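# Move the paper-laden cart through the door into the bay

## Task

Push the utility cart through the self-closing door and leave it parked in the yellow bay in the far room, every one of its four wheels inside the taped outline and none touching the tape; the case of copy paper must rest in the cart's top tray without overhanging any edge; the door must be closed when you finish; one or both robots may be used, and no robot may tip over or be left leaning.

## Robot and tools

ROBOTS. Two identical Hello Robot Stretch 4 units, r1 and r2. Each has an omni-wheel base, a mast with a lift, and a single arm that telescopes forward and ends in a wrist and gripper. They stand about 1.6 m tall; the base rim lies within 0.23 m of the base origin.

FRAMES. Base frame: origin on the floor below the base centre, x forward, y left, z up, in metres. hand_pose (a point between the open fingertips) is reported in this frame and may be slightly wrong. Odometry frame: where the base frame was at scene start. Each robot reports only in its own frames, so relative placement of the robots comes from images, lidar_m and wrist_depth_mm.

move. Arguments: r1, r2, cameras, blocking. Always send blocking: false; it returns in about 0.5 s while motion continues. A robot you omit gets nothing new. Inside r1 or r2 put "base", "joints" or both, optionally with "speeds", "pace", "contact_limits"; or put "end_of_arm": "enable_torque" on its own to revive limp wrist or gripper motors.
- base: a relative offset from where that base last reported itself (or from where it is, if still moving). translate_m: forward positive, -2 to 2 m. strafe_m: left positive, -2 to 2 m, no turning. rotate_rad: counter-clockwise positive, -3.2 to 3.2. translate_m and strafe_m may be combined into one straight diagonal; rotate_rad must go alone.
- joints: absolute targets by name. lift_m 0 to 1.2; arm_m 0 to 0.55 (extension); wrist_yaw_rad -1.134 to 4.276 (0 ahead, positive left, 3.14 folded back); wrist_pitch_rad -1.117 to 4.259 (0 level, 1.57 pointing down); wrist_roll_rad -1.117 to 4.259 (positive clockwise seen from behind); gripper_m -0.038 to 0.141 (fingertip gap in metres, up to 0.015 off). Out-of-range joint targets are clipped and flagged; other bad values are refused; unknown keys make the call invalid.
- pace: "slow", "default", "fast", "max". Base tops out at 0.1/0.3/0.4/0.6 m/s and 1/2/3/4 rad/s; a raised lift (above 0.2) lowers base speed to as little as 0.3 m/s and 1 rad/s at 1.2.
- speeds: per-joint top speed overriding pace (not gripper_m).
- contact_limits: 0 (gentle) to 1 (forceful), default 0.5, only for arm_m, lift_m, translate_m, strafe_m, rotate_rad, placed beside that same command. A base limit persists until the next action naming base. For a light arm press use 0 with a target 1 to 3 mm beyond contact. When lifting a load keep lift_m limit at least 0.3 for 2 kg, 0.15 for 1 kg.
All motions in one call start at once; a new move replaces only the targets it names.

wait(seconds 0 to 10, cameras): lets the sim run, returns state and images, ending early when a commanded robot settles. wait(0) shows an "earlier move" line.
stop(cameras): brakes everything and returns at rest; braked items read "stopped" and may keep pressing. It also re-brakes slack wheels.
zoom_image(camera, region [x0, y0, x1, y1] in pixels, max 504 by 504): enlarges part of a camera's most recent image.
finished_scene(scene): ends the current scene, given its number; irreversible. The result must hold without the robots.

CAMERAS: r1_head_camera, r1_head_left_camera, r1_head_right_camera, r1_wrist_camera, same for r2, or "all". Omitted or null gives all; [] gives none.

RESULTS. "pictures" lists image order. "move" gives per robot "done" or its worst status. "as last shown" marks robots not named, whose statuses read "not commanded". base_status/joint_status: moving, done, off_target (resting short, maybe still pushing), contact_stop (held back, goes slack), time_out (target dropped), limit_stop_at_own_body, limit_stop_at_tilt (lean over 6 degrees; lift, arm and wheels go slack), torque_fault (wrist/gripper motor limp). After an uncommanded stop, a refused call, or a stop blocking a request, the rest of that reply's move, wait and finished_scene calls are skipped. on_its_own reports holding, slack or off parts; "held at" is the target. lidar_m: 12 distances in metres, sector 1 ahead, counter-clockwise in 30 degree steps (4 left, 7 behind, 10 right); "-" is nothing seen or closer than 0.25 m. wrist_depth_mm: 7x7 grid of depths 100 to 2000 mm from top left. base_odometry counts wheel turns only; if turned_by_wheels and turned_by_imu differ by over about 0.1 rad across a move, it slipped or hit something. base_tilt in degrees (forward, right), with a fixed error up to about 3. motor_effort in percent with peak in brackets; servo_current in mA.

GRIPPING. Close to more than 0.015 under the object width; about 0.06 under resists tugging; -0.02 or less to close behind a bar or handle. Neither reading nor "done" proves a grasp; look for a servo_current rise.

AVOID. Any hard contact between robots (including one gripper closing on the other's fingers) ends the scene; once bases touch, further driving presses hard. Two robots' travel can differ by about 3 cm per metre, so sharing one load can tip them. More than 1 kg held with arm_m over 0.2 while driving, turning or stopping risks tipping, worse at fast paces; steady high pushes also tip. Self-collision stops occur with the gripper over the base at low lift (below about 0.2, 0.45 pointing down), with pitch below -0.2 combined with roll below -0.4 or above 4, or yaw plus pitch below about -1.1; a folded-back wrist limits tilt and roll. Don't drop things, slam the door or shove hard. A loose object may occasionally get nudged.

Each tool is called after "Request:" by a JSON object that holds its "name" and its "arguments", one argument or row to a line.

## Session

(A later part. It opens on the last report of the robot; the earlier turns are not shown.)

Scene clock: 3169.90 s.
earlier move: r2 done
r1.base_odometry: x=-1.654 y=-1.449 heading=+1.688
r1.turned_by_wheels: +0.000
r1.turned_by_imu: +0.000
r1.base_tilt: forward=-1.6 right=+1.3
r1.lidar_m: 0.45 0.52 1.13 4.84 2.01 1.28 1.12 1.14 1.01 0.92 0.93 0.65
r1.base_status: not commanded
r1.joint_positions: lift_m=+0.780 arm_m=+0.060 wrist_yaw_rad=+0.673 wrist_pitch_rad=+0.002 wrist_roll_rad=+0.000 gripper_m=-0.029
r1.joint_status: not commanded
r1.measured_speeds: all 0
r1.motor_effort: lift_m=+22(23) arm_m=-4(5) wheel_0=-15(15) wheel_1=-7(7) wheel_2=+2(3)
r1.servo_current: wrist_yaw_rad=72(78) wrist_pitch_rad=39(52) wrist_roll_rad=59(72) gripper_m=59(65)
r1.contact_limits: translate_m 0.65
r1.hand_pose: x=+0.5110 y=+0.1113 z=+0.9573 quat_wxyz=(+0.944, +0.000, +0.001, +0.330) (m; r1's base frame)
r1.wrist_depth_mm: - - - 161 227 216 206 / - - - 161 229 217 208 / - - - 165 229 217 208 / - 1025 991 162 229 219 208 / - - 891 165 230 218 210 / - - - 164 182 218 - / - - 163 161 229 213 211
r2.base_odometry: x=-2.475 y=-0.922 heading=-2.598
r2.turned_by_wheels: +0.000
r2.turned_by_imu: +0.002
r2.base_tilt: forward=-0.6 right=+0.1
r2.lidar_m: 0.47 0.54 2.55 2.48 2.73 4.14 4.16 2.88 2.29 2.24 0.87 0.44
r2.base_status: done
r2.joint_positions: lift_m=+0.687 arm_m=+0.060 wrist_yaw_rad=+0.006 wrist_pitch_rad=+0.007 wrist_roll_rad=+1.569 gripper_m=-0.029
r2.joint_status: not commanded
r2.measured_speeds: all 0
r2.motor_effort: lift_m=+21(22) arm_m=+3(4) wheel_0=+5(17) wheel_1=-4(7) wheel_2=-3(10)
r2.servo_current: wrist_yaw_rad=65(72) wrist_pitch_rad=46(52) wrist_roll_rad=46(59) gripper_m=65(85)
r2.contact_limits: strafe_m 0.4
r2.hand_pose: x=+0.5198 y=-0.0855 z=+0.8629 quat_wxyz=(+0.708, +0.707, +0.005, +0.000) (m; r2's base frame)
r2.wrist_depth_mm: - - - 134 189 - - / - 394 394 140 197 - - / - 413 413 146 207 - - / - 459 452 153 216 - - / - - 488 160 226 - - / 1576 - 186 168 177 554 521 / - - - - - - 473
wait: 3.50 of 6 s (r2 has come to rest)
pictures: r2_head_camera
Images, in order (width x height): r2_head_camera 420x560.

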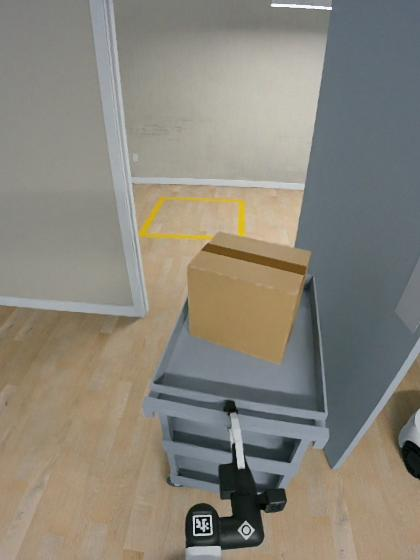

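Request:
{"name": "move", "arguments": {
  "r2": {"base":{"translate_m":-0.566,"strafe_m":0.31},"pace":"slow","contact_limits":{"translate_m":0.4}},
  "blocking": false,
  "cameras": []
}}

Request:
{"name": "wait", "arguments": {
  "seconds": 9,
  "cameras": ["r2_head_camera"]
}}

Scene clock: 3185.60 s.
move: r2 moving
r1: as last shown
r1.lidar_m: 0.44 0.52 1.16 4.85 1.98 1.27 1.12 1.14 1.02 0.91 0.92 0.66
r1.motor_effort: lift_m=+22(23) arm_m=-5(5) wheel_0=-14(15) wheel_1=-7(7) wheel_2=+2(3)
r1.servo_current: wrist_yaw_rad=33(72) wrist_pitch_rad=46(52) wrist_roll_rad=52(59) gripper_m=52(59)
r1.contact_limits: translate_m 0.65
r1.wrist_depth_mm: - - - 161 227 216 206 / - - - 161 230 216 208 / - - - 165 229 217 208 / - 1060 991 163 229 217 209 / - - 878 165 229 218 209 / - - - 165 182 219 - / - 1042 163 160 229 214 211
r2.base_odometry: x=-2.462 y=-0.921 heading=-2.598
r2.turned_by_wheels: +0.000
r2.turned_by_imu: +0.000
r2.base_tilt: forward=-0.6 right=+0.0
r2.lidar_m: 0.47 1.88 2.49 2.47 2.72 4.15 4.15 2.90 2.27 2.26 0.90 0.46
r2.base_status: translate_m moving; strafe_m moving
r2.joint_positions: lift_m=+0.687 arm_m=+0.060 wrist_yaw_rad=+0.004 wrist_pitch_rad=+0.007 wrist_roll_rad=+1.569 gripper_m=-0.029
r2.joint_status: not commanded
r2.measured_speeds: translate_m=-0.049 strafe_m=+0.026 rotate_rad=-0.004 lift_m=+0.000 arm_m=+0.000 wrist_yaw_rad=-0.008 wrist_pitch_rad=+0.000 wrist_roll_rad=+0.000
r2.motor_effort: lift_m=+22(22) arm_m=-4(4) wheel_0=-12(12) wheel_1=-7(7) wheel_2=+15(15)
r2.servo_current: wrist_yaw_rad=46(59) wrist_pitch_rad=52(52) wrist_roll_rad=46(65) gripper_m=78(78)
r2.contact_limits: translate_m 0.4
r2.hand_pose: x=+0.5197 y=-0.0862 z=+0.8629 quat_wxyz=(+0.708, +0.707, +0.004, -0.001) (m; r2's base frame)
r2.wrist_depth_mm: - - - 138 193 - - / - 397 399 144 200 - - / - 413 415 149 209 - - / - 459 449 155 218 809 - / - - 484 162 228 - - / 1464 - 185 168 179 564 - / - - - - - - 462
pictures: none
No camera images: "cameras" was empty.

Scene clock: 3192.70 s.
earlier move: r2 done
r1.base_odometry: x=-1.654 y=-1.449 heading=+1.688
r1.turned_by_wheels: +0.000
r1.turned_by_imu: +0.000
r1.base_tilt: forward=-1.5 right=+1.3
r1.lidar_m: 0.45 0.53 1.07 4.86 1.97 1.26 1.12 1.14 1.03 0.91 0.92 0.64
r1.base_status: not commanded
r1.joint_positions: lift_m=+0.780 arm_m=+0.060 wrist_yaw_rad=+0.673 wrist_pitch_rad=+0.002 wrist_roll_rad=+0.000 gripper_m=-0.029
r1.joint_status: not commanded
r1.measured_speeds: all 0
r1.motor_effort: lift_m=+22(23) arm_m=-5(5) wheel_0=-14(15) wheel_1=-7(8) wheel_2=+2(3)
r1.servo_current: wrist_yaw_rad=59(78) wrist_pitch_rad=39(52) wrist_roll_rad=39(72) gripper_m=59(65)
r1.contact_limits: translate_m 0.65
r1.hand_pose: x=+0.5110 y=+0.1113 z=+0.9573 quat_wxyz=(+0.944, +0.000, +0.001, +0.330) (m; r1's base frame)
r1.wrist_depth_mm: - - - 161 228 215 207 / - - - 161 229 216 208 / - - - 166 230 219 208 / - 1499 854 163 229 217 208 / - 1138 878 165 230 218 211 / - 1138 185 165 183 219 - / - 1229 158 161 229 214 211
r2.base_odometry: x=-1.831 y=-0.895 heading=-2.599
r2.turned_by_wheels: +0.000
r2.turned_by_imu: -0.004
r2.base_tilt: forward=-0.7 right=+0.1
r2.lidar_m: 0.50 2.52 2.29 2.25 2.47 3.54 3.53 3.20 2.53 2.49 1.68 0.38
r2.base_status: done
r2.joint_positions: lift_m=+0.687 arm_m=+0.060 wrist_yaw_rad=-0.005 wrist_pitch_rad=+0.007 wrist_roll_rad=+1.569 gripper_m=-0.029
r2.joint_status: not commanded
r2.measured_speeds: all 0
r2.motor_effort: lift_m=+21(22) arm_m=-4(4) wheel_0=-9(16) wheel_1=-6(8) wheel_2=+3(15)
r2.servo_current: wrist_yaw_rad=52(65) wrist_pitch_rad=39(59) wrist_roll_rad=52(65) gripper_m=72(85)
r2.contact_limits: translate_m 0.4
r2.hand_pose: x=+0.5189 y=-0.0889 z=+0.8629 quat_wxyz=(+0.708, +0.707, +0.001, -0.004) (m; r2's base frame)
r2.wrist_depth_mm: - 336 332 - 141 - - / - 375 377 - 158 - - / - 449 436 - 172 - - / - - 512 116 193 1576 - / - - - 131 220 1618 496 / - - 186 153 178 1537 462 / - - - - 359 347 362
wait: 7.10 of 9 s (r2 has come to rest)
pictures: r2_head_camera
Images, in order (width x height): r2_head_camera 420x560.

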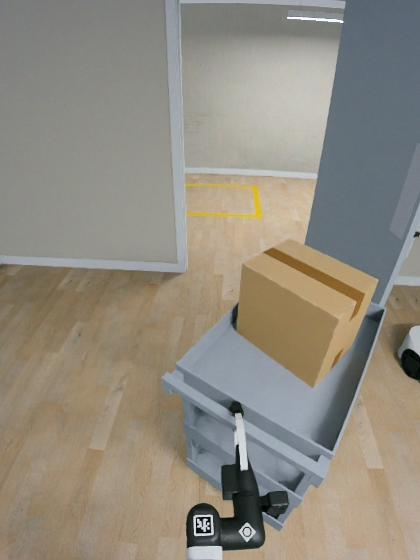

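Request:
{"name": "move", "arguments": {
  "r2": {"base":{"translate_m":0.0,"strafe_m":-0.5},"pace":"slow","contact_limits":{"strafe_m":0.4}},
  "blocking": false,
  "cameras": []
}}

Request:
{"name": "wait", "arguments": {
  "seconds": 9,
  "cameras": ["r2_head_camera"]
}}

Scene clock: 3210.60 s.
move: r2 moving
r1: as last shown
r1.base_tilt: forward=-1.6 right=+1.3
r1.lidar_m: 0.43 0.52 1.08 4.85 1.98 1.27 1.14 1.15 1.04 0.93 0.92 0.63
r1.motor_effort: lift_m=+23(23) arm_m=-4(5) wheel_0=-15(15) wheel_1=-7(7) wheel_2=+2(2)
r1.servo_current: wrist_yaw_rad=52(65) wrist_pitch_rad=39(46) wrist_roll_rad=33(65) gripper_m=52(59)
r1.contact_limits: translate_m 0.65
r1.wrist_depth_mm: - - - 161 226 216 206 / - - - 161 229 217 206 / - - - 166 229 218 208 / 1537 1464 854 163 230 217 209 / - 1118 866 165 230 219 210 / - 1160 185 164 183 219 - / - 1182 157 161 230 213 211
r2.base_odometry: x=-1.838 y=-0.883 heading=-2.598
r2.turned_by_wheels: +0.000
r2.turned_by_imu: +0.001
r2.base_tilt: forward=-0.7 right=+0.1
r2.lidar_m: 0.50 2.48 2.31 2.26 2.47 3.55 3.53 3.15 2.51 2.47 1.68 0.40
r2.base_status: translate_m moving; strafe_m moving
r2.joint_positions: lift_m=+0.687 arm_m=+0.060 wrist_yaw_rad=-0.002 wrist_pitch_rad=+0.007 wrist_roll_rad=+1.569 gripper_m=-0.029
r2.joint_status: not commanded
r2.measured_speeds: translate_m=+0.000 strafe_m=-0.057 rotate_rad=-0.001 lift_m=+0.000 arm_m=+0.000 wrist_yaw_rad=+0.028 wrist_pitch_rad=+0.000 wrist_roll_rad=+0.000
r2.motor_effort: lift_m=+21(21) arm_m=-4(4) wheel_0=+10(11) wheel_1=-5(8) wheel_2=-1(3)
r2.servo_current: wrist_yaw_rad=52(59) wrist_pitch_rad=46(52) wrist_roll_rad=46(65) gripper_m=78(78)
r2.contact_limits: strafe_m 0.4
r2.hand_pose: x=+0.5192 y=-0.0879 z=+0.8629 quat_wxyz=(+0.708, +0.707, +0.002, -0.003) (m; r2's base frame)
r2.wrist_depth_mm: - 325 329 - 137 - - / - 373 375 - 151 - - / - 449 439 - 168 - - / - - 521 108 190 549 - / - - - 125 216 1576 500 / - - 189 147 177 1464 455 / - - - - 351 349 364
pictures: none
No camera images: "cameras" was empty.

Scene clock: 3216.23 s.
earlier move: r2 done
r1.base_odometry: x=-1.654 y=-1.449 heading=+1.688
r1.turned_by_wheels: +0.000
r1.turned_by_imu: +0.000
r1.base_tilt: forward=-1.5 right=+1.3
r1.lidar_m: 0.45 0.51 0.71 4.85 1.96 1.26 1.13 1.14 1.01 0.90 0.93 0.62
r1.base_status: not commanded
r1.joint_positions: lift_m=+0.780 arm_m=+0.060 wrist_yaw_rad=+0.673 wrist_pitch_rad=+0.002 wrist_roll_rad=+0.000 gripper_m=-0.029
r1.joint_status: not commanded
r1.measured_speeds: all 0
r1.motor_effort: lift_m=+22(23) arm_m=-5(5) wheel_0=-14(15) wheel_1=-7(8) wheel_2=+2(3)
r1.servo_current: wrist_yaw_rad=39(78) wrist_pitch_rad=46(52) wrist_roll_rad=52(72) gripper_m=52(65)
r1.contact_limits: translate_m 0.65
r1.hand_pose: x=+0.5110 y=+0.1113 z=+0.9573 quat_wxyz=(+0.944, +0.000, +0.001, +0.330) (m; r1's base frame)
r1.wrist_depth_mm: - - - 161 227 216 206 / - - - 161 229 217 208 / - - 615 165 229 216 208 / 627 517 580 163 229 218 208 / 591 517 597 165 230 219 209 / 564 512 574 165 183 219 - / - 389 164 160 229 213 211
r2.base_odometry: x=-2.089 y=-0.467 heading=-2.599
r2.turned_by_wheels: +0.000
r2.turned_by_imu: +0.003
r2.base_tilt: forward=-0.7 right=+0.1
r2.lidar_m: 0.47 2.42 2.77 2.74 3.03 3.62 3.59 2.54 2.05 2.00 1.38 0.47
r2.base_status: done
r2.joint_positions: lift_m=+0.687 arm_m=+0.060 wrist_yaw_rad=+0.004 wrist_pitch_rad=+0.007 wrist_roll_rad=+1.569 gripper_m=-0.029
r2.joint_status: not commanded
r2.measured_speeds: all 0
r2.motor_effort: lift_m=+21(22) arm_m=-4(4) wheel_0=+6(19) wheel_1=-3(8) wheel_2=+0(3)
r2.servo_current: wrist_yaw_rad=52(78) wrist_pitch_rad=46(59) wrist_roll_rad=52(65) gripper_m=78(85)
r2.contact_limits: strafe_m 0.4
r2.hand_pose: x=+0.5196 y=-0.0864 z=+0.8629 quat_wxyz=(+0.708, +0.707, +0.004, -0.001) (m; r2's base frame)
r2.wrist_depth_mm: - - 946 149 206 1499 - / - 404 473 153 211 - - / - 415 415 156 216 809 - / - 449 445 160 222 831 - / - 484 469 167 228 - - / - - 187 168 178 - - / - - - - 239 1576 477
wait: 5.63 of 9 s (r2 has come to rest)
pictures: r2_head_camera
Images, in order (width x height): r2_head_camera 420x560.

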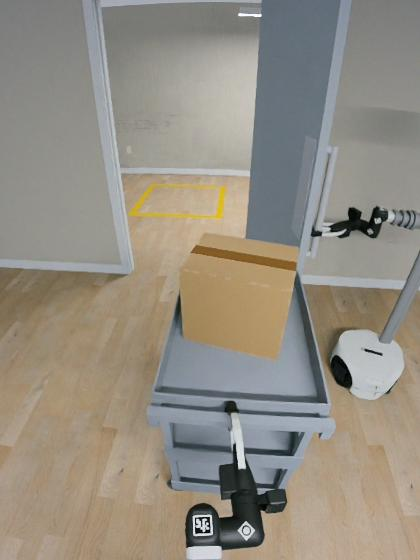

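Request:
{"name": "wait", "arguments": {
  "seconds": 0,
  "cameras": ["r1_head_camera"]
}}

Request:
{"name": "zoom_image", "arguments": {
  "camera": "r1_head_camera",
  "region": [60, 360, 220, 540]
}}

Scene clock: 3264.57 s.
r1.base_odometry: x=-1.654 y=-1.449 heading=+1.688
r1.turned_by_wheels: +0.000
r1.turned_by_imu: +0.000
r1.base_tilt: forward=-1.5 right=+1.3
r1.lidar_m: 0.45 0.52 0.72 4.85 2.00 1.25 1.13 1.13 1.04 0.91 0.91 0.65
r1.base_status: not commanded
r1.joint_positions: lift_m=+0.780 arm_m=+0.060 wrist_yaw_rad=+0.673 wrist_pitch_rad=+0.002 wrist_roll_rad=+0.000 gripper_m=-0.029
r1.joint_status: not commanded
r1.measured_speeds: all 0
r1.motor_effort: lift_m=+22(23) arm_m=-5(5) wheel_0=-14(15) wheel_1=-7(8) wheel_2=+2(3)
r1.servo_current: wrist_yaw_rad=65(78) wrist_pitch_rad=39(52) wrist_roll_rad=46(72) gripper_m=52(65)
r1.contact_limits: translate_m 0.65
r1.hand_pose: x=+0.5110 y=+0.1113 z=+0.9573 quat_wxyz=(+0.944, +0.000, +0.001, +0.330) (m; r1's base frame)
r1.wrist_depth_mm: - - - 161 227 215 206 / - - - 161 229 217 207 / - - 609 165 229 216 208 / 621 517 580 163 229 217 209 / 591 521 591 165 229 217 210 / 569 517 580 165 183 219 - / - 387 164 161 229 213 211
r2.base_odometry: x=-2.089 y=-0.467 heading=-2.599
r2.turned_by_wheels: +0.000
r2.turned_by_imu: +0.000
r2.base_tilt: forward=-0.7 right=+0.0
r2.lidar_m: 0.47 2.43 2.78 2.75 3.02 3.62 3.58 2.54 2.02 2.01 1.38 0.47
r2.base_status: done
r2.joint_positions: lift_m=+0.687 arm_m=+0.060 wrist_yaw_rad=+0.004 wrist_pitch_rad=+0.007 wrist_roll_rad=+1.569 gripper_m=-0.029
r2.joint_status: not commanded
r2.measured_speeds: all 0
r2.motor_effort: lift_m=+21(22) arm_m=-4(4) wheel_0=+6(19) wheel_1=-3(8) wheel_2=+0(3)
r2.servo_current: wrist_yaw_rad=52(78) wrist_pitch_rad=46(59) wrist_roll_rad=46(65) gripper_m=78(85)
r2.contact_limits: strafe_m 0.4
r2.hand_pose: x=+0.5196 y=-0.0864 z=+0.8629 quat_wxyz=(+0.708, +0.707, +0.004, -0.001) (m; r2's base frame)
r2.wrist_depth_mm: - - 946 149 206 1499 - / - 404 469 153 211 - - / - 415 421 156 216 809 - / - 449 445 160 222 831 - / - 484 473 166 228 - - / - - 187 169 178 - - / - - - - 239 1537 473
pictures: r1_head_camera
Images, in order (width x height): r1_head_camera 420x560.

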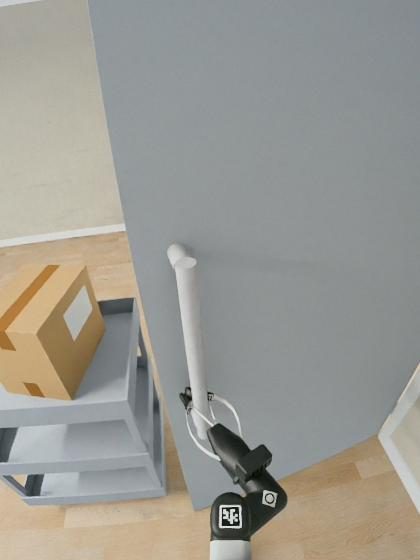

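Scaled by 2.800 from the camera's 420x560 image, which has a finer 600x800 frame.

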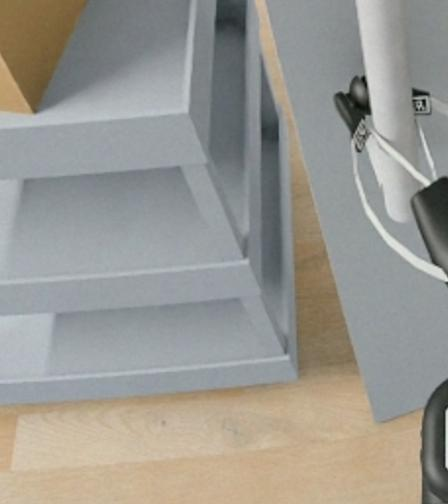

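Request:
{"name": "move", "arguments": {
  "r2": {"base":{"translate_m":-0.5,"strafe_m":0.05},"pace":"slow","contact_limits":{"translate_m":0.4}},
  "blocking": false,
  "cameras": []
}}

Request:
{"name": "wait", "arguments": {
  "seconds": 9,
  "cameras": ["r2_head_camera"]
}}

Scene clock: 3281.70 s.
move: r2 moving
r1: as last shown
r1.lidar_m: 0.45 0.54 0.69 4.84 1.97 1.26 1.13 1.13 1.02 0.92 0.94 0.64
r1.motor_effort: lift_m=+22(23) arm_m=-4(5) wheel_0=-14(15) wheel_1=-7(7) wheel_2=+2(2)
r1.servo_current: wrist_yaw_rad=52(78) wrist_pitch_rad=46(52) wrist_roll_rad=26(59) gripper_m=52(65)
r1.contact_limits: translate_m 0.65
r1.wrist_depth_mm: - - - 161 226 214 206 / - - - 161 229 218 207 / - - 621 166 229 216 208 / 615 525 580 163 229 218 210 / 597 521 597 165 229 219 209 / 574 517 585 164 183 220 - / - - 163 161 229 213 211
r2.base_odometry: x=-2.078 y=-0.462 heading=-2.599
r2.turned_by_wheels: +0.000
r2.turned_by_imu: +0.000
r2.base_tilt: forward=-0.7 right=+0.1
r2.lidar_m: 0.46 2.44 2.78 2.75 3.00 3.62 3.59 2.56 2.03 1.97 1.40 0.47
r2.base_status: translate_m moving; strafe_m moving
r2.joint_positions: lift_m=+0.687 arm_m=+0.060 wrist_yaw_rad=+0.004 wrist_pitch_rad=+0.007 wrist_roll_rad=+1.569 gripper_m=-0.029
r2.joint_status: not commanded
r2.measured_speeds: translate_m=-0.051 strafe_m=+0.004 rotate_rad=-0.001 lift_m=+0.000 arm_m=+0.000 wrist_yaw_rad=+0.000 wrist_pitch_rad=+0.000 wrist_roll_rad=+0.000
r2.motor_effort: lift_m=+21(21) arm_m=-4(4) wheel_0=-11(11) wheel_1=-7(8) wheel_2=+16(17)
r2.servo_current: wrist_yaw_rad=46(59) wrist_pitch_rad=46(59) wrist_roll_rad=46(52) gripper_m=72(78)
r2.contact_limits: translate_m 0.4
r2.hand_pose: x=+0.5196 y=-0.0864 z=+0.8629 quat_wxyz=(+0.708, +0.707, +0.004, -0.001) (m; r2's base frame)
r2.wrist_depth_mm: - - 946 151 208 1499 - / - 404 484 155 213 778 - / - 418 421 158 218 798 - / - 449 445 162 223 820 - / - 480 473 167 229 - - / - - 186 170 179 - - / - - - - 240 1661 473
pictures: none
No camera images: "cameras" was empty.

Scene clock: 3287.50 s.
earlier move: r2 done
r1.base_odometry: x=-1.654 y=-1.449 heading=+1.688
r1.turned_by_wheels: +0.000
r1.turned_by_imu: +0.000
r1.base_tilt: forward=-1.5 right=+1.3
r1.lidar_m: 0.46 0.52 0.83 1.22 1.98 1.27 1.11 1.14 1.03 0.91 0.93 0.65
r1.base_status: not commanded
r1.joint_positions: lift_m=+0.780 arm_m=+0.060 wrist_yaw_rad=+0.673 wrist_pitch_rad=+0.002 wrist_roll_rad=+0.000 gripper_m=-0.029
r1.joint_status: not commanded
r1.measured_speeds: all 0
r1.motor_effort: lift_m=+22(23) arm_m=-4(5) wheel_0=-15(15) wheel_1=-7(7) wheel_2=+2(3)
r1.servo_current: wrist_yaw_rad=72(85) wrist_pitch_rad=46(52) wrist_roll_rad=65(65) gripper_m=59(65)
r1.contact_limits: translate_m 0.65
r1.hand_pose: x=+0.5110 y=+0.1113 z=+0.9573 quat_wxyz=(+0.944, +0.000, +0.001, +0.330) (m; r1's base frame)
r1.wrist_depth_mm: - - - 160 227 215 207 / - - - 161 229 219 208 / - - - 165 229 216 208 / - - - 163 229 218 208 / 788 - - 165 230 219 210 / - - - 164 183 219 - / - - 164 161 228 214 211
r2.base_odometry: x=-1.635 y=-0.252 heading=-2.599
r2.turned_by_wheels: -0.001
r2.turned_by_imu: -0.003
r2.base_tilt: forward=-0.7 right=+0.1
r2.lidar_m: 0.49 2.95 2.79 2.76 3.01 3.11 3.05 2.53 2.01 1.98 2.13 0.45
r2.base_status: done
r2.joint_positions: lift_m=+0.687 arm_m=+0.060 wrist_yaw_rad=-0.004 wrist_pitch_rad=+0.007 wrist_roll_rad=+1.569 gripper_m=-0.029
r2.joint_status: not commanded
r2.measured_speeds: all 0
r2.motor_effort: lift_m=+21(22) arm_m=-3(4) wheel_0=-9(17) wheel_1=-6(10) wheel_2=+4(17)
r2.servo_current: wrist_yaw_rad=46(65) wrist_pitch_rad=39(59) wrist_roll_rad=52(59) gripper_m=78(85)
r2.contact_limits: translate_m 0.4
r2.hand_pose: x=+0.5190 y=-0.0884 z=+0.8629 quat_wxyz=(+0.708, +0.707, +0.001, -0.004) (m; r2's base frame)
r2.wrist_depth_mm: - 427 424 - 181 - - / - 379 387 131 190 - - / - 415 421 139 202 - - / - 473 459 148 215 - - / - - 512 156 224 1756 - / - - 186 168 179 1464 488 / - - - - - 1661 1182
wait: 5.80 of 9 s (r2 has come to rest)
pictures: r2_head_camera
Images, in order (width x height): r2_head_camera 420x560.

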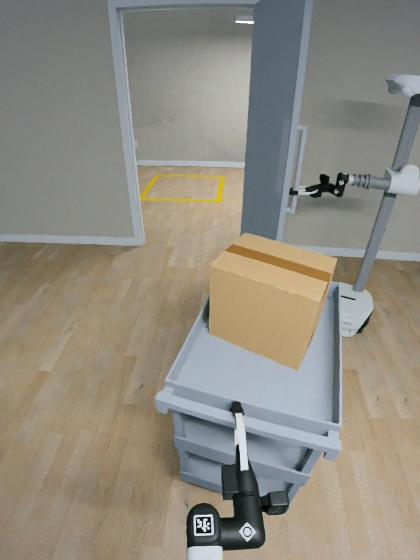

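Request:
{"name": "move", "arguments": {
  "r2": {"base":{"translate_m":-0.65,"strafe_m":0.68},"contact_limits":{"translate_m":0.4},"pace":"slow"},
  "blocking": false,
  "cameras": []
}}

Request:
{"name": "wait", "arguments": {
  "seconds": 10,
  "cameras": ["r2_head_camera"]
}}

Scene clock: 3320.67 s.
move: r2 moving
r1: as last shown
r1.lidar_m: 0.42 0.53 0.86 1.22 1.97 1.26 1.12 1.14 1.04 0.91 0.93 0.65
r1.motor_effort: lift_m=+23(23) arm_m=-4(5) wheel_0=-14(15) wheel_1=-7(7) wheel_2=+2(3)
r1.servo_current: wrist_yaw_rad=65(65) wrist_pitch_rad=39(46) wrist_roll_rad=39(59) gripper_m=65(65)
r1.contact_limits: translate_m 0.65
r1.wrist_depth_mm: - - - 160 226 216 206 / - - - 161 229 217 208 / - - - 166 229 216 208 / - - - 163 229 219 208 / 809 - - 165 229 219 209 / - - - 165 183 219 - / - - 164 161 229 213 211
r2.base_odometry: x=-1.623 y=-0.255 heading=-2.600
r2.turned_by_wheels: +0.000
r2.turned_by_imu: +0.000
r2.base_tilt: forward=-0.7 right=+0.1
r2.lidar_m: 0.49 2.96 2.80 2.74 2.95 3.09 3.07 2.55 2.01 1.99 2.16 0.46
r2.base_status: translate_m moving; strafe_m moving
r2.joint_positions: lift_m=+0.687 arm_m=+0.060 wrist_yaw_rad=-0.005 wrist_pitch_rad=+0.007 wrist_roll_rad=+1.569 gripper_m=-0.029
r2.joint_status: not commanded
r2.measured_speeds: translate_m=-0.035 strafe_m=+0.037 rotate_rad=+0.001 lift_m=+0.000 arm_m=+0.000 wrist_yaw_rad=-0.005 wrist_pitch_rad=+0.000 wrist_roll_rad=+0.000
r2.motor_effort: lift_m=+21(21) arm_m=-3(4) wheel_0=-17(19) wheel_1=+4(5) wheel_2=+6(9)
r2.servo_current: wrist_yaw_rad=59(59) wrist_pitch_rad=52(59) wrist_roll_rad=46(52) gripper_m=78(78)
r2.contact_limits: translate_m 0.4
r2.hand_pose: x=+0.5189 y=-0.0889 z=+0.8629 quat_wxyz=(+0.708, +0.707, +0.001, -0.004) (m; r2's base frame)
r2.wrist_depth_mm: - 415 410 - 180 - - / - 382 384 130 190 - - / - 418 421 139 202 - - / - 480 462 147 214 - - / - - 508 156 223 1808 - / - - 186 167 178 1499 492 / - - - - - 1618 1160
pictures: none
No camera images: "cameras" was empty.

Scene clock: 3330.67 s.
earlier move: r2 moving
r1.base_odometry: x=-1.654 y=-1.449 heading=+1.688
r1.turned_by_wheels: +0.000
r1.turned_by_imu: -0.001
r1.base_tilt: forward=-1.5 right=+1.3
r1.lidar_m: 0.45 0.51 1.77 1.88 1.95 1.25 1.12 1.12 1.03 0.91 0.94 0.65
r1.base_status: not commanded
r1.joint_positions: lift_m=+0.780 arm_m=+0.060 wrist_yaw_rad=+0.673 wrist_pitch_rad=+0.002 wrist_roll_rad=+0.000 gripper_m=-0.029
r1.joint_status: not commanded
r1.measured_speeds: all 0
r1.motor_effort: lift_m=+23(23) arm_m=-4(5) wheel_0=-14(15) wheel_1=-7(7) wheel_2=+2(3)
r1.servo_current: wrist_yaw_rad=46(91) wrist_pitch_rad=39(52) wrist_roll_rad=52(65) gripper_m=59(65)
r1.contact_limits: translate_m 0.65
r1.hand_pose: x=+0.5110 y=+0.1113 z=+0.9573 quat_wxyz=(+0.944, +0.000, +0.001, +0.330) (m; r1's base frame)
r1.wrist_depth_mm: - - - 161 227 215 206 / - - - 161 229 218 208 / - - - 166 230 217 208 / - - - 163 230 219 208 / - - - 164 230 219 210 / - - - 165 183 219 - / - - 164 161 229 213 211
r2.base_odometry: x=-0.728 y=-0.500 heading=-2.601
r2.turned_by_wheels: -0.001
r2.turned_by_imu: -0.015
r2.base_tilt: forward=-0.7 right=+0.1
r2.lidar_m: 0.52 2.81 2.21 2.15 2.35 2.39 2.35 2.56 2.63 2.56 0.43 0.35
r2.base_status: translate_m moving; strafe_m moving
r2.joint_positions: lift_m=+0.687 arm_m=+0.060 wrist_yaw_rad=-0.026 wrist_pitch_rad=+0.007 wrist_roll_rad=+1.569 gripper_m=-0.029
r2.joint_status: not commanded
r2.measured_speeds: all 0
r2.motor_effort: lift_m=+21(22) arm_m=-4(4) wheel_0=-15(25) wheel_1=+0(6) wheel_2=-7(9)
r2.servo_current: wrist_yaw_rad=169(182) wrist_pitch_rad=46(59) wrist_roll_rad=33(65) gripper_m=78(91)
r2.contact_limits: translate_m 0.4
r2.hand_pose: x=+0.5169 y=-0.0949 z=+0.8629 quat_wxyz=(+0.708, +0.707, -0.007, -0.012) (m; r2's base frame)
r2.wrist_depth_mm: - - - - - - - / - - - - - - - / - - - - - - - / - - - - - - 449 / - - - - - 1397 430 / - - - - 164 368 1118 / - - - - - 1708 1160
wait: 10.00 s; no rest
pictures: r2_head_camera
Images, in order (width x height): r2_head_camera 420x560.

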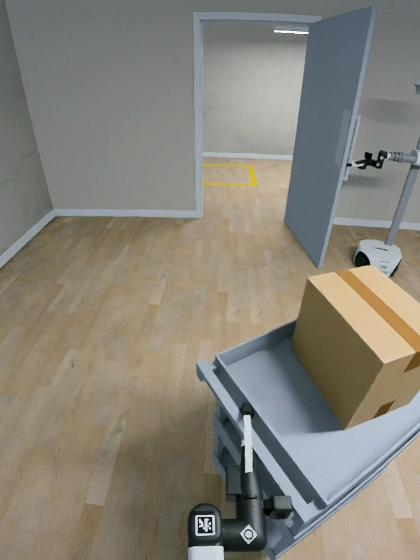

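Request:
{"name": "move", "arguments": {
  "r2": {"base":{"translate_m":0.05,"strafe_m":0.85},"joints":{"wrist_yaw_rad":-0.7},"speeds":{"wrist_yaw_rad":0.15},"contact_limits":{"translate_m":0.4},"pace":"slow"},
  "blocking": false,
  "cameras": []
}}

Request:
{"name": "wait", "arguments": {
  "seconds": 10,
  "cameras": ["r2_head_camera"]
}}

Scene clock: 3387.73 s.
earlier move: r2 done
move: r2 moving
r1: as last shown
r1.turned_by_imu: +0.000
r1.lidar_m: 0.45 0.54 1.77 1.91 1.97 1.25 1.10 1.14 1.04 0.90 0.94 0.64
r1.motor_effort: lift_m=+22(23) arm_m=-4(5) wheel_0=-14(14) wheel_1=-7(7) wheel_2=+2(2)
r1.servo_current: wrist_yaw_rad=39(72) wrist_pitch_rad=39(46) wrist_roll_rad=46(65) gripper_m=59(59)
r1.contact_limits: translate_m 0.65
r1.wrist_depth_mm: - - - 161 226 214 207 / - - - 161 229 216 208 / - - - 165 229 217 208 / - - - 163 229 219 208 / - - - 165 230 218 210 / - - - 164 183 219 - / - - 164 161 229 214 210
r2.base_odometry: x=-0.722 y=-0.512 heading=-2.603
r2.turned_by_wheels: -0.002
r2.turned_by_imu: -0.001
r2.base_tilt: forward=-0.7 right=+0.1
r2.lidar_m: 0.53 2.82 2.19 2.13 2.34 2.40 2.36 2.55 2.62 2.58 0.41 0.33
r2.base_status: translate_m moving; strafe_m moving
r2.joint_positions: lift_m=+0.687 arm_m=+0.060 wrist_yaw_rad=-0.076 wrist_pitch_rad=+0.007 wrist_roll_rad=+1.569 gripper_m=-0.029
r2.joint_status: wrist_yaw_rad moving
r2.measured_speeds: translate_m=+0.004 strafe_m=+0.054 rotate_rad=+0.000 lift_m=+0.000 arm_m=+0.000 wrist_yaw_rad=-0.135 wrist_pitch_rad=+0.000 wrist_roll_rad=+0.000
r2.motor_effort: lift_m=+21(21) arm_m=-4(4) wheel_0=-17(21) wheel_1=+5(5) wheel_2=-13(15)
r2.servo_current: wrist_yaw_rad=78(189) wrist_pitch_rad=46(52) wrist_roll_rad=52(59) gripper_m=72(78)
r2.contact_limits: translate_m 0.4
r2.hand_pose: x=+0.5119 y=-0.1090 z=+0.8629 quat_wxyz=(+0.707, +0.706, -0.024, -0.029) (m; r2's base frame)
r2.wrist_depth_mm: - - - - - - - / - - - - - - - / - - - - - - - / - - - - - - 455 / - - - - - 1430 1205 / - - - - 164 375 1118 / - - - - - 1708 1182
pictures: none
No camera images: "cameras" was empty.

Scene clock: 3396.93 s.
earlier move: r2 done
r1.base_odometry: x=-1.654 y=-1.449 heading=+1.688
r1.turned_by_wheels: +0.000
r1.turned_by_imu: -0.001
r1.base_tilt: forward=-1.5 right=+1.3
r1.lidar_m: 0.46 0.53 2.50 4.86 1.95 1.26 1.12 1.12 1.03 0.90 0.89 0.66
r1.base_status: not commanded
r1.joint_positions: lift_m=+0.780 arm_m=+0.060 wrist_yaw_rad=+0.673 wrist_pitch_rad=+0.002 wrist_roll_rad=+0.000 gripper_m=-0.029
r1.joint_status: not commanded
r1.measured_speeds: all 0
r1.motor_effort: lift_m=+23(23) arm_m=-5(5) wheel_0=-14(15) wheel_1=-7(7) wheel_2=+2(3)
r1.servo_current: wrist_yaw_rad=72(78) wrist_pitch_rad=46(52) wrist_roll_rad=46(72) gripper_m=52(65)
r1.contact_limits: translate_m 0.65
r1.hand_pose: x=+0.5110 y=+0.1113 z=+0.9573 quat_wxyz=(+0.944, +0.000, +0.001, +0.330) (m; r1's base frame)
r1.wrist_depth_mm: - - - 161 226 215 207 / - - - 161 229 217 208 / - - - 165 229 217 208 / - - - 163 230 218 208 / - - - 165 229 218 210 / - - - 165 183 220 - / - - 164 161 229 214 211
r2.base_odometry: x=-0.335 y=-1.255 heading=-2.603
r2.turned_by_wheels: +0.000
r2.turned_by_imu: -0.006
r2.base_tilt: forward=-0.6 right=+0.1
r2.lidar_m: 3.49 1.74 1.35 1.29 1.36 2.13 2.29 2.52 3.47 0.32 0.25 0.34
r2.base_status: done
r2.joint_positions: lift_m=+0.687 arm_m=+0.060 wrist_yaw_rad=-0.728 wrist_pitch_rad=+0.007 wrist_roll_rad=+1.569 gripper_m=-0.029
r2.joint_status: all done
r2.measured_speeds: all 0
r2.on_its_own: wrist_yaw_rad is at rest, and its servo_current (176 mA) is outside its rest range (0 to 104 mA)
r2.motor_effort: lift_m=+21(22) arm_m=+2(4) wheel_0=-8(21) wheel_1=-1(9) wheel_2=-18(19)
r2.servo_current: wrist_yaw_rad=176(189) wrist_pitch_rad=46(59) wrist_roll_rad=39(59) gripper_m=72(85)
r2.contact_limits: translate_m 0.4
r2.hand_pose: x=+0.3881 y=-0.2571 z=+0.8629 quat_wxyz=(+0.660, +0.661, -0.249, -0.254) (m; r2's base frame)
r2.wrist_depth_mm: - - - - - - - / - - - - - - - / - - - - - - - / - - - - - - 449 / - - - - - 1397 1182 / - - - - 163 368 1118 / - - - - - 1661 1160
wait: 9.20 of 10 s (r2 has come to rest)
pictures: r2_head_camera
Images, in order (width x height): r2_head_camera 420x560.

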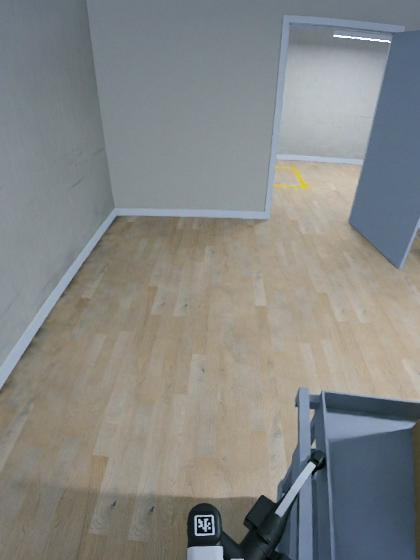

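Request:
{"name": "move", "arguments": {
  "r2": {"base":{"rotate_rad":-0.8},"contact_limits":{"rotate_rad":0.5},"pace":"slow"},
  "blocking": false,
  "cameras": []
}}

Request:
{"name": "wait", "arguments": {
  "seconds": 4,
  "cameras": ["r2_head_camera"]
}}

Scene clock: 3424.40 s.
move: r2 moving
r1: as last shown
r1.turned_by_imu: +0.000
r1.base_tilt: forward=-1.6 right=+1.3
r1.lidar_m: 0.42 0.52 2.48 4.84 1.98 1.28 1.13 1.15 1.04 0.91 0.91 0.65
r1.motor_effort: lift_m=+22(23) arm_m=-5(5) wheel_0=-14(15) wheel_1=-7(7) wheel_2=+2(3)
r1.servo_current: wrist_yaw_rad=52(72) wrist_pitch_rad=46(52) wrist_roll_rad=52(59) gripper_m=59(59)
r1.contact_limits: translate_m 0.65
r1.wrist_depth_mm: - - - 161 227 215 206 / - - - 161 229 218 207 / - - - 165 229 217 208 / - - - 163 229 218 210 / - - - 165 230 219 209 / - - - 164 183 219 - / - - 163 161 229 214 210
r2.base_odometry: x=-0.335 y=-1.255 heading=-2.726
r2.turned_by_wheels: -0.123
r2.turned_by_imu: -0.118
r2.base_tilt: forward=-0.7 right=+0.0
r2.lidar_m: 3.48 1.96 1.39 1.29 1.36 1.89 2.30 2.40 3.23 0.39 0.25 0.34
r2.base_status: rotate_rad moving
r2.joint_positions: lift_m=+0.687 arm_m=+0.060 wrist_yaw_rad=-0.701 wrist_pitch_rad=+0.007 wrist_roll_rad=+1.569 gripper_m=-0.029
r2.joint_status: not commanded
r2.measured_speeds: translate_m=-0.001 strafe_m=+0.000 rotate_rad=-0.487 lift_m=+0.000 arm_m=+0.000 wrist_yaw_rad=+0.121 wrist_pitch_rad=+0.000 wrist_roll_rad=+0.000
r2.on_its_own: wrist_yaw_rad moved +0.027 to your old target -0.700
r2.motor_effort: lift_m=+21(21) arm_m=+4(4) wheel_0=+14(14) wheel_1=+6(6) wheel_2=+10(13)
r2.servo_current: wrist_yaw_rad=39(182) wrist_pitch_rad=52(52) wrist_roll_rad=46(52) gripper_m=65(78)
r2.contact_limits: rotate_rad 0.5
r2.hand_pose: x=+0.3949 y=-0.2528 z=+0.8629 quat_wxyz=(+0.664, +0.664, -0.240, -0.245) (m; r2's base frame)
r2.wrist_depth_mm: - - - - - - - / - - - - - - - / - - - - - - - / - - - - - - 452 / - - - - - 1464 1182 / - - - - 164 373 1042 / - - - - - 1708 1182
pictures: none
No camera images: "cameras" was empty.

Scene clock: 3425.97 s.
earlier move: r2 done
r1.base_odometry: x=-1.654 y=-1.449 heading=+1.688
r1.turned_by_wheels: +0.000
r1.turned_by_imu: +0.000
r1.base_tilt: forward=-1.5 right=+1.3
r1.lidar_m: 0.45 0.53 2.39 4.84 1.96 1.25 1.12 1.15 1.02 0.92 0.92 0.64
r1.base_status: not commanded
r1.joint_positions: lift_m=+0.780 arm_m=+0.060 wrist_yaw_rad=+0.673 wrist_pitch_rad=+0.002 wrist_roll_rad=+0.000 gripper_m=-0.029
r1.joint_status: not commanded
r1.measured_speeds: all 0
r1.motor_effort: lift_m=+22(23) arm_m=-5(5) wheel_0=-14(15) wheel_1=-7(8) wheel_2=+2(3)
r1.servo_current: wrist_yaw_rad=59(78) wrist_pitch_rad=39(52) wrist_roll_rad=33(65) gripper_m=52(59)
r1.contact_limits: translate_m 0.65
r1.hand_pose: x=+0.5110 y=+0.1113 z=+0.9573 quat_wxyz=(+0.944, +0.000, +0.001, +0.330) (m; r1's base frame)
r1.wrist_depth_mm: - - - 161 226 216 206 / - - - 161 229 217 208 / - - - 165 229 216 208 / - - - 163 229 218 209 / - - - 164 230 219 210 / - - - 165 183 219 - / - - 164 161 229 214 210
r2.base_odometry: x=-0.335 y=-1.255 heading=+2.880
r2.turned_by_wheels: -0.677
r2.turned_by_imu: -0.661
r2.base_tilt: forward=-0.7 right=+0.0
r2.lidar_m: 0.44 3.50 2.32 1.50 1.32 1.33 1.67 2.30 2.32 2.85 0.41 0.42
r2.base_status: done
r2.joint_positions: lift_m=+0.687 arm_m=+0.060 wrist_yaw_rad=-0.696 wrist_pitch_rad=+0.007 wrist_roll_rad=+1.569 gripper_m=-0.029
r2.joint_status: not commanded
r2.measured_speeds: all 0
r2.motor_effort: lift_m=+21(22) arm_m=-5(6) wheel_0=-1(30) wheel_1=+4(11) wheel_2=+4(22)
r2.servo_current: wrist_yaw_rad=39(182) wrist_pitch_rad=46(52) wrist_roll_rad=46(59) gripper_m=72(78)
r2.contact_limits: rotate_rad 0.5
r2.hand_pose: x=+0.3963 y=-0.2520 z=+0.8629 quat_wxyz=(+0.664, +0.665, -0.239, -0.244) (m; r2's base frame)
r2.wrist_depth_mm: - - - 186 248 1661 1160 / - - - 183 244 1661 - / - - 439 180 241 831 - / - 449 449 178 238 842 - / - 462 455 177 235 - - / - - 186 174 179 - - / - - 473 - 228 119 -
wait: 1.57 of 4 s (r2 has come to rest)
pictures: r2_head_camera
Images, in order (width x height): r2_head_camera 420x560.

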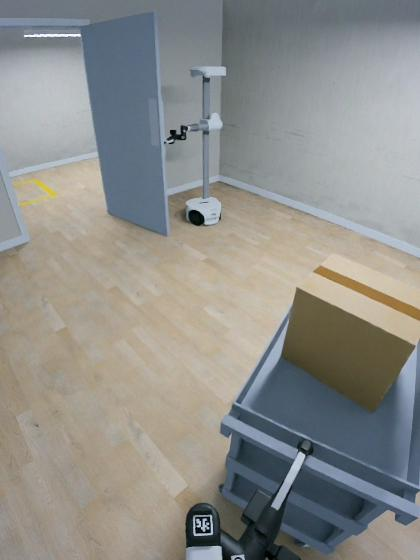

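Request:
{"name": "move", "arguments": {
  "r2": {"base":{"translate_m":0.707,"strafe_m":0.713},"contact_limits":{"translate_m":0.5},"pace":"slow"},
  "blocking": false,
  "cameras": []
}}

Request:
{"name": "wait", "arguments": {
  "seconds": 10,
  "cameras": []
}}

Request:
{"name": "wait", "arguments": {
  "seconds": 4,
  "cameras": ["r2_head_camera"]
}}

Scene clock: 3434.30 s.
move: r2 moving
r1: as last shown
r1.lidar_m: 0.46 0.54 2.40 4.85 1.97 1.25 1.12 1.15 1.03 0.91 0.93 0.65
r1.motor_effort: lift_m=+22(23) arm_m=-5(5) wheel_0=-14(15) wheel_1=-7(7) wheel_2=+2(3)
r1.servo_current: wrist_yaw_rad=65(65) wrist_pitch_rad=46(52) wrist_roll_rad=46(59) gripper_m=52(65)
r1.contact_limits: translate_m 0.65
r1.wrist_depth_mm: - - - 161 226 215 207 / - - - 161 229 217 208 / - - - 165 231 216 208 / - - - 163 229 217 209 / - - - 165 230 218 209 / - - - 164 183 220 - / - - 164 161 229 213 210
r2.base_odometry: x=-0.346 y=-1.261 heading=+2.880
r2.turned_by_wheels: -0.001
r2.turned_by_imu: +0.000
r2.base_tilt: forward=-0.7 right=+0.1
r2.lidar_m: 0.43 3.50 2.32 1.51 1.30 1.33 1.67 2.32 2.35 2.87 0.42 0.40
r2.base_status: translate_m moving; strafe_m moving
r2.joint_positions: lift_m=+0.687 arm_m=+0.060 wrist_yaw_rad=-0.699 wrist_pitch_rad=+0.007 wrist_roll_rad=+1.569 gripper_m=-0.029
r2.joint_status: not commanded
r2.measured_speeds: translate_m=+0.035 strafe_m=+0.035 rotate_rad=+0.001 lift_m=+0.000 arm_m=+0.000 wrist_yaw_rad=-0.017 wrist_pitch_rad=+0.000 wrist_roll_rad=+0.000
r2.motor_effort: lift_m=+21(22) arm_m=-5(6) wheel_0=-5(9) wheel_1=+8(9) wheel_2=-8(8)
r2.servo_current: wrist_yaw_rad=46(52) wrist_pitch_rad=46(52) wrist_roll_rad=46(59) gripper_m=85(85)
r2.contact_limits: translate_m 0.5
r2.hand_pose: x=+0.3955 y=-0.2525 z=+0.8629 quat_wxyz=(+0.664, +0.665, -0.240, -0.245) (m; r2's base frame)
r2.wrist_depth_mm: - - - 187 250 1661 1229 / - - - 185 246 1708 - / - - - 181 242 820 - / - 452 445 179 238 831 - / - 459 455 176 236 - - / - - 185 173 178 - - / - - 469 - 229 - -
pictures: none
No camera images: "cameras" was empty.

Scene clock: 3444.30 s.
earlier move: r2 moving
r1.base_odometry: x=-1.654 y=-1.449 heading=+1.688
r1.turned_by_wheels: +0.000
r1.turned_by_imu: -0.001
r1.base_tilt: forward=-1.5 right=+1.3
r1.lidar_m: 0.46 0.54 2.22 4.84 2.01 1.27 1.13 1.14 1.01 0.91 0.92 0.64
r1.base_status: not commanded
r1.joint_positions: lift_m=+0.780 arm_m=+0.060 wrist_yaw_rad=+0.673 wrist_pitch_rad=+0.002 wrist_roll_rad=+0.000 gripper_m=-0.029
r1.joint_status: not commanded
r1.measured_speeds: all 0
r1.motor_effort: lift_m=+22(23) arm_m=-5(5) wheel_0=-15(15) wheel_1=-7(7) wheel_2=+3(3)
r1.servo_current: wrist_yaw_rad=39(85) wrist_pitch_rad=39(52) wrist_roll_rad=46(72) gripper_m=52(65)
r1.contact_limits: translate_m 0.65
r1.hand_pose: x=+0.5110 y=+0.1113 z=+0.9573 quat_wxyz=(+0.944, +0.000, +0.001, +0.330) (m; r1's base frame)
r1.wrist_depth_mm: - - - 161 228 214 206 / - - - 161 229 218 208 / - - - 165 229 217 208 / - - - 162 229 218 208 / - - - 165 229 219 209 / - - - 164 183 219 - / - - 164 161 229 213 211
r2.base_odometry: x=-1.191 y=-1.753 heading=+2.879
r2.turned_by_wheels: -0.001
r2.turned_by_imu: -0.007
r2.base_tilt: forward=-0.7 right=+0.0
r2.lidar_m: 2.33 2.52 2.20 1.38 1.23 1.26 1.53 2.95 3.30 0.30 0.25 0.32
r2.base_status: translate_m moving; strafe_m moving
r2.joint_positions: lift_m=+0.687 arm_m=+0.060 wrist_yaw_rad=-0.727 wrist_pitch_rad=+0.007 wrist_roll_rad=+1.569 gripper_m=-0.029
r2.joint_status: not commanded
r2.measured_speeds: translate_m=+0.038 strafe_m=+0.038 rotate_rad=+0.002 lift_m=+0.000 arm_m=+0.000 wrist_yaw_rad=+0.000 wrist_pitch_rad=+0.000 wrist_roll_rad=+0.000
r2.motor_effort: lift_m=+21(22) arm_m=-4(6) wheel_0=-13(17) wheel_1=-1(9) wheel_2=-12(21)
r2.servo_current: wrist_yaw_rad=182(189) wrist_pitch_rad=46(59) wrist_roll_rad=46(65) gripper_m=78(85)
r2.contact_limits: translate_m 0.5
r2.hand_pose: x=+0.3882 y=-0.2571 z=+0.8629 quat_wxyz=(+0.660, +0.661, -0.249, -0.254) (m; r2's base frame)
r2.wrist_depth_mm: - - - - - - - / - - - - - - - / - - - - - - - / - - - - - - 436 / - - - - - 1397 1182 / - - 185 - - 364 1118 / - - - - - 1576 1182
wait: 10.00 s; no rest
pictures: none
No camera images: "cameras" was empty.

Scene clock: 3445.10 s.
earlier move: r2 done
r1.base_odometry: x=-1.654 y=-1.449 heading=+1.688
r1.turned_by_wheels: +0.000
r1.turned_by_imu: +0.000
r1.base_tilt: forward=-1.6 right=+1.3
r1.lidar_m: 0.46 0.53 2.18 4.86 1.99 1.27 1.13 1.13 1.03 0.90 0.91 0.65
r1.base_status: not commanded
r1.joint_positions: lift_m=+0.780 arm_m=+0.060 wrist_yaw_rad=+0.673 wrist_pitch_rad=+0.002 wrist_roll_rad=+0.000 gripper_m=-0.029
r1.joint_status: not commanded
r1.measured_speeds: all 0
r1.motor_effort: lift_m=+22(23) arm_m=-4(5) wheel_0=-14(15) wheel_1=-7(7) wheel_2=+2(3)
r1.servo_current: wrist_yaw_rad=52(85) wrist_pitch_rad=46(52) wrist_roll_rad=52(72) gripper_m=52(65)
r1.contact_limits: translate_m 0.65
r1.hand_pose: x=+0.5110 y=+0.1113 z=+0.9573 quat_wxyz=(+0.944, +0.000, +0.001, +0.330) (m; r1's base frame)
r1.wrist_depth_mm: - - - 161 226 216 207 / - - - 161 229 217 208 / - - - 166 229 217 208 / - - - 162 229 217 209 / - - - 166 230 218 210 / - - - 165 183 218 - / - - 164 161 229 214 211
r2.base_odometry: x=-1.202 y=-1.759 heading=+2.879
r2.turned_by_wheels: +0.000
r2.turned_by_imu: +0.000
r2.base_tilt: forward=-0.7 right=+0.1
r2.lidar_m: 2.32 2.49 2.21 1.40 1.24 1.23 1.55 3.00 3.31 0.30 0.25 0.35
r2.base_status: done
r2.joint_positions: lift_m=+0.687 arm_m=+0.060 wrist_yaw_rad=-0.727 wrist_pitch_rad=+0.007 wrist_roll_rad=+1.569 gripper_m=-0.029
r2.joint_status: not commanded
r2.measured_speeds: all 0
r2.on_its_own: wrist_yaw_rad is at rest, and its servo_current (182 mA) is outside its rest range (0 to 104 mA)
r2.motor_effort: lift_m=+21(22) arm_m=-4(6) wheel_0=-8(17) wheel_1=+1(9) wheel_2=-14(21)
r2.servo_current: wrist_yaw_rad=182(189) wrist_pitch_rad=52(59) wrist_roll_rad=59(65) gripper_m=72(85)
r2.contact_limits: translate_m 0.5
r2.hand_pose: x=+0.3882 y=-0.2571 z=+0.8629 quat_wxyz=(+0.660, +0.661, -0.249, -0.254) (m; r2's base frame)
r2.wrist_depth_mm: - - - - - - - / - - - - - - - / - - - - - - - / - - - - - - 433 / - - - - - 1397 1182 / - - 185 - - 366 1118 / - - - - - 1618 1205
wait: 0.80 of 4 s (r2 has come to rest)
pictures: r2_head_camera
Images, in order (width x height): r2_head_camera 420x560.

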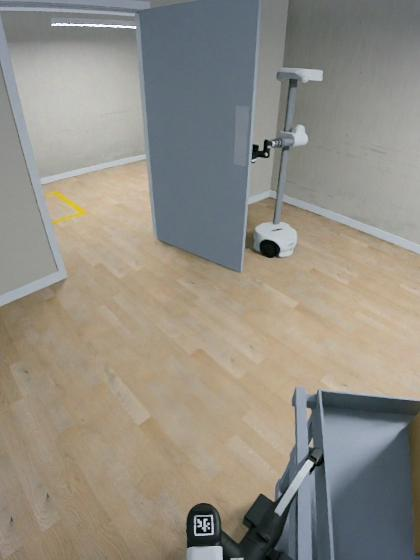

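Request:
{"name": "move", "arguments": {
  "r2": {"base":{"rotate_rad":-0.9},"contact_limits":{"rotate_rad":0.5},"pace":"slow"},
  "blocking": false,
  "cameras": []
}}

Request:
{"name": "wait", "arguments": {
  "seconds": 4,
  "cameras": ["r2_head_camera"]
}}

Scene clock: 3466.20 s.
move: r2 moving
r1: as last shown
r1.base_tilt: forward=-1.5 right=+1.2
r1.lidar_m: 0.47 0.51 2.21 4.87 2.00 1.26 1.13 1.11 1.02 0.91 0.91 0.65
r1.motor_effort: lift_m=+22(22) arm_m=-5(5) wheel_0=-14(15) wheel_1=-7(7) wheel_2=+2(3)
r1.servo_current: wrist_yaw_rad=46(78) wrist_pitch_rad=39(46) wrist_roll_rad=46(52) gripper_m=59(65)
r1.contact_limits: translate_m 0.65
r1.wrist_depth_mm: - - - 161 225 215 206 / - - - 161 228 218 208 / - - - 166 229 217 208 / - - - 162 229 219 209 / - - - 165 230 219 210 / - - - 164 183 219 - / - - 164 161 229 214 211
r2.base_odometry: x=-1.202 y=-1.760 heading=+2.757
r2.turned_by_wheels: -0.122
r2.turned_by_imu: -0.117
r2.base_tilt: forward=-0.6 right=+0.0
r2.lidar_m: 2.32 2.51 2.50 1.49 1.25 1.24 1.41 2.32 3.30 0.40 0.25 0.33
r2.base_status: rotate_rad moving
r2.joint_positions: lift_m=+0.687 arm_m=+0.060 wrist_yaw_rad=-0.697 wrist_pitch_rad=+0.007 wrist_roll_rad=+1.569 gripper_m=-0.029
r2.joint_status: not commanded
r2.measured_speeds: translate_m=+0.002 strafe_m=+0.001 rotate_rad=-0.476 lift_m=+0.000 arm_m=+0.000 wrist_yaw_rad=+0.073 wrist_pitch_rad=+0.000 wrist_roll_rad=+0.000
r2.motor_effort: lift_m=+21(21) arm_m=-4(5) wheel_0=+19(19) wheel_1=+8(8) wheel_2=+14(14)
r2.servo_current: wrist_yaw_rad=46(182) wrist_pitch_rad=46(52) wrist_roll_rad=46(59) gripper_m=78(85)
r2.contact_limits: rotate_rad 0.5
r2.hand_pose: x=+0.3960 y=-0.2521 z=+0.8629 quat_wxyz=(+0.664, +0.665, -0.239, -0.244) (m; r2's base frame)
r2.wrist_depth_mm: - - - - - - - / - - - - - - - / - - - - - - - / - - - - - - 452 / - - - - - 1499 1182 / - - - - - 366 379 / - - - - - 1618 1205
pictures: none
No camera images: "cameras" was empty.

Scene clock: 3467.53 s.
earlier move: r2 contact_stop
r1.base_odometry: x=-1.654 y=-1.449 heading=+1.688
r1.turned_by_wheels: +0.000
r1.turned_by_imu: +0.000
r1.base_tilt: forward=-1.5 right=+1.3
r1.lidar_m: 0.46 0.53 2.26 4.84 1.96 1.25 1.13 1.14 1.01 0.90 0.90 0.65
r1.base_status: not commanded
r1.joint_positions: lift_m=+0.780 arm_m=+0.060 wrist_yaw_rad=+0.673 wrist_pitch_rad=+0.002 wrist_roll_rad=+0.000 gripper_m=-0.029
r1.joint_status: not commanded
r1.measured_speeds: all 0
r1.motor_effort: lift_m=+22(23) arm_m=-5(5) wheel_0=-14(15) wheel_1=-7(7) wheel_2=+2(3)
r1.servo_current: wrist_yaw_rad=52(78) wrist_pitch_rad=39(52) wrist_roll_rad=46(65) gripper_m=59(65)
r1.contact_limits: translate_m 0.65
r1.hand_pose: x=+0.5110 y=+0.1113 z=+0.9573 quat_wxyz=(+0.944, +0.000, +0.001, +0.330) (m; r1's base frame)
r1.wrist_depth_mm: - - - 161 227 216 206 / - - - 161 228 217 208 / - - - 165 229 216 208 / - - - 163 229 218 208 / - - - 165 230 219 209 / - - - 165 183 220 - / - - 164 161 229 214 211
r2.base_odometry: x=-1.199 y=-1.734 heading=+2.301
r2.turned_by_wheels: -0.457
r2.turned_by_imu: -0.441
r2.base_tilt: forward=-0.7 right=+0.1
r2.lidar_m: 0.51 2.33 2.51 2.44 1.44 1.24 1.28 1.52 2.76 3.29 0.36 0.40
r2.base_status: rotate_rad contact_stop (by the wheels' count: -0.578 of -0.900)
r2.joint_positions: lift_m=+0.687 arm_m=+0.060 wrist_yaw_rad=-0.700 wrist_pitch_rad=+0.007 wrist_roll_rad=+1.569 gripper_m=-0.029
r2.joint_status: not commanded
r2.measured_speeds: all 0
r2.on_its_own: the wheels are slack since a contact_stop
r2.motor_effort: lift_m=+21(22) arm_m=+4(5) wheel_0=+0(32) wheel_1=+0(12) wheel_2=+0(22)
r2.servo_current: wrist_yaw_rad=39(182) wrist_pitch_rad=46(59) wrist_roll_rad=52(59) gripper_m=65(85)
r2.contact_limits: rotate_rad 0.5
r2.hand_pose: x=+0.3951 y=-0.2527 z=+0.8629 quat_wxyz=(+0.664, +0.665, -0.240, -0.245) (m; r2's base frame)
r2.wrist_depth_mm: - - - 146 202 - - / - 404 399 151 208 778 - / - 430 424 155 214 - - / - 466 455 160 222 831 - / - - 488 167 229 - - / - - 186 171 180 1576 500 / - - - - - 1464 1182
wait: 1.33 of 4 s (r2 has come to rest)
pictures: r2_head_camera
Images, in order (width x height): r2_head_camera 420x560.

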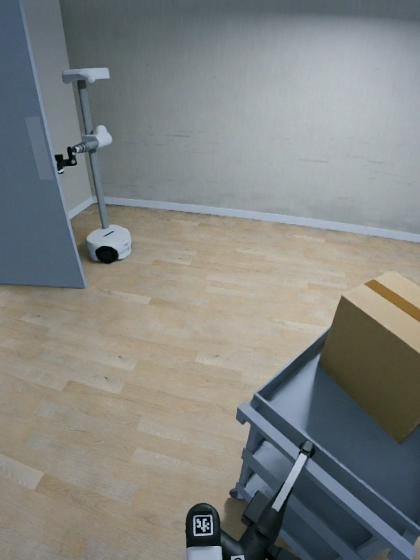

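Request:
{"name": "move", "arguments": {
  "r2": {"base":{"translate_m":0.94,"strafe_m":0.94},"joints":{"wrist_yaw_rad":-1.1},"speeds":{"wrist_yaw_rad":0.15},"contact_limits":{"translate_m":0.5},"pace":"default"},
  "blocking": false,
  "cameras": []
}}

Request:
{"name": "wait", "arguments": {
  "seconds": 9,
  "cameras": ["r2_head_camera"]
}}

Scene clock: 3478.57 s.
move: r2 moving
r1: as last shown
r1.lidar_m: 0.42 0.54 2.25 4.86 1.98 1.27 1.13 1.15 1.01 0.91 0.93 0.64
r1.servo_current: wrist_yaw_rad=59(65) wrist_pitch_rad=46(46) wrist_roll_rad=52(52) gripper_m=52(59)
r1.contact_limits: translate_m 0.65
r1.wrist_depth_mm: - - - 161 226 215 207 / - - - 161 229 217 208 / - - - 166 229 217 208 / - - - 163 229 217 209 / - - - 165 229 217 210 / - - - 165 183 218 - / - - 164 161 229 213 210
r2.base_odometry: x=-1.231 y=-1.732 heading=+2.300
r2.turned_by_wheels: -0.001
r2.turned_by_imu: +0.000
r2.base_tilt: forward=-0.7 right=+0.2
r2.lidar_m: 0.47 2.32 2.49 2.45 1.48 1.28 1.30 1.53 2.75 3.32 0.36 0.40
r2.base_status: translate_m moving; strafe_m moving
r2.joint_positions: lift_m=+0.687 arm_m=+0.060 wrist_yaw_rad=-0.765 wrist_pitch_rad=+0.007 wrist_roll_rad=+1.569 gripper_m=-0.029
r2.joint_status: wrist_yaw_rad moving
r2.measured_speeds: translate_m=+0.089 strafe_m=+0.087 rotate_rad=+0.005 lift_m=+0.000 arm_m=+0.000 wrist_yaw_rad=-0.176 wrist_pitch_rad=+0.000 wrist_roll_rad=+0.000
r2.motor_effort: lift_m=+21(21) arm_m=+4(5) wheel_0=-11(12) wheel_1=+10(13) wheel_2=-12(13)
r2.servo_current: wrist_yaw_rad=20(85) wrist_pitch_rad=52(59) wrist_roll_rad=39(59) gripper_m=72(78)
r2.contact_limits: translate_m 0.5
r2.hand_pose: x=+0.3783 y=-0.2628 z=+0.8629 quat_wxyz=(+0.656, +0.656, -0.262, -0.267) (m; r2's base frame)
r2.wrist_depth_mm: - - - 154 211 668 - / - 455 413 158 216 - - / - 433 430 161 220 - - / - 462 449 164 226 831 - / - - 484 169 231 - - / - - 185 172 180 1708 525 / - - - - - 1464 1138
pictures: none
No camera images: "cameras" was empty.

Scene clock: 3483.93 s.
earlier move: r2 done
r1.base_odometry: x=-1.654 y=-1.449 heading=+1.688
r1.turned_by_wheels: +0.000
r1.turned_by_imu: +0.000
r1.base_tilt: forward=-1.6 right=+1.3
r1.lidar_m: 0.45 0.54 1.48 4.86 2.00 1.25 1.13 1.11 1.04 0.92 0.93 0.64
r1.base_status: not commanded
r1.joint_positions: lift_m=+0.780 arm_m=+0.060 wrist_yaw_rad=+0.673 wrist_pitch_rad=+0.002 wrist_roll_rad=+0.000 gripper_m=-0.029
r1.joint_status: not commanded
r1.measured_speeds: all 0
r1.motor_effort: lift_m=+22(23) arm_m=-4(5) wheel_0=-14(15) wheel_1=-7(7) wheel_2=+2(3)
r1.servo_current: wrist_yaw_rad=46(78) wrist_pitch_rad=39(52) wrist_roll_rad=39(65) gripper_m=59(65)
r1.contact_limits: translate_m 0.65
r1.hand_pose: x=+0.5110 y=+0.1113 z=+0.9573 quat_wxyz=(+0.944, +0.000, +0.001, +0.330) (m; r1's base frame)
r1.wrist_depth_mm: - - - 160 227 216 206 / - - - 161 229 217 208 / - - - 165 229 217 208 / - - 1336 163 229 217 209 / - 1366 1118 165 230 218 211 / - - 257 164 183 220 - / - - 158 161 229 213 210
r2.base_odometry: x=-2.526 y=-1.658 heading=+2.300
r2.turned_by_wheels: +0.001
r2.turned_by_imu: -0.015
r2.base_tilt: forward=-0.7 right=+0.0
r2.lidar_m: 1.17 1.24 1.39 1.35 1.62 1.89 1.91 2.23 3.99 0.25 0.25 0.43
r2.base_status: done
r2.joint_positions: lift_m=+0.687 arm_m=+0.060 wrist_yaw_rad=-1.105 wrist_pitch_rad=+0.007 wrist_roll_rad=+1.569 gripper_m=-0.029
r2.joint_status: all done
r2.measured_speeds: all 0
r2.motor_effort: lift_m=+21(21) arm_m=+4(5) wheel_0=-2(19) wheel_1=+2(13) wheel_2=-4(28)
r2.servo_current: wrist_yaw_rad=59(104) wrist_pitch_rad=52(59) wrist_roll_rad=59(59) gripper_m=72(85)
r2.contact_limits: translate_m 0.5
r2.hand_pose: x=+0.2822 y=-0.2969 z=+0.8629 quat_wxyz=(+0.601, +0.603, -0.369, -0.374) (m; r2's base frame)
r2.wrist_depth_mm: - 342 342 - - - - / - 394 397 - - - - / - - 477 - 163 - - / - - - - 179 1366 488 / - - - 118 220 1537 1205 / - - 184 141 177 1576 1118 / - - - - - 1576 1118
wait: 5.37 of 9 s (r2 has come to rest)
pictures: r2_head_camera
Images, in order (width x height): r2_head_camera 420x560.

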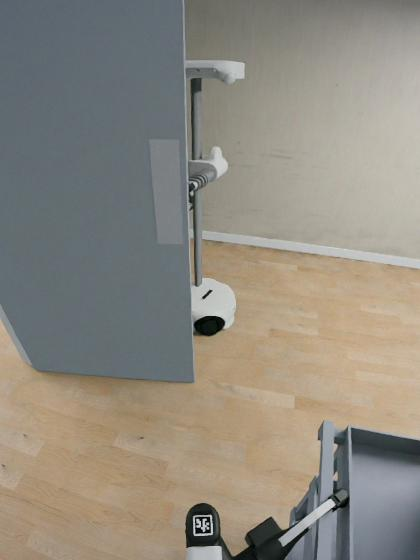

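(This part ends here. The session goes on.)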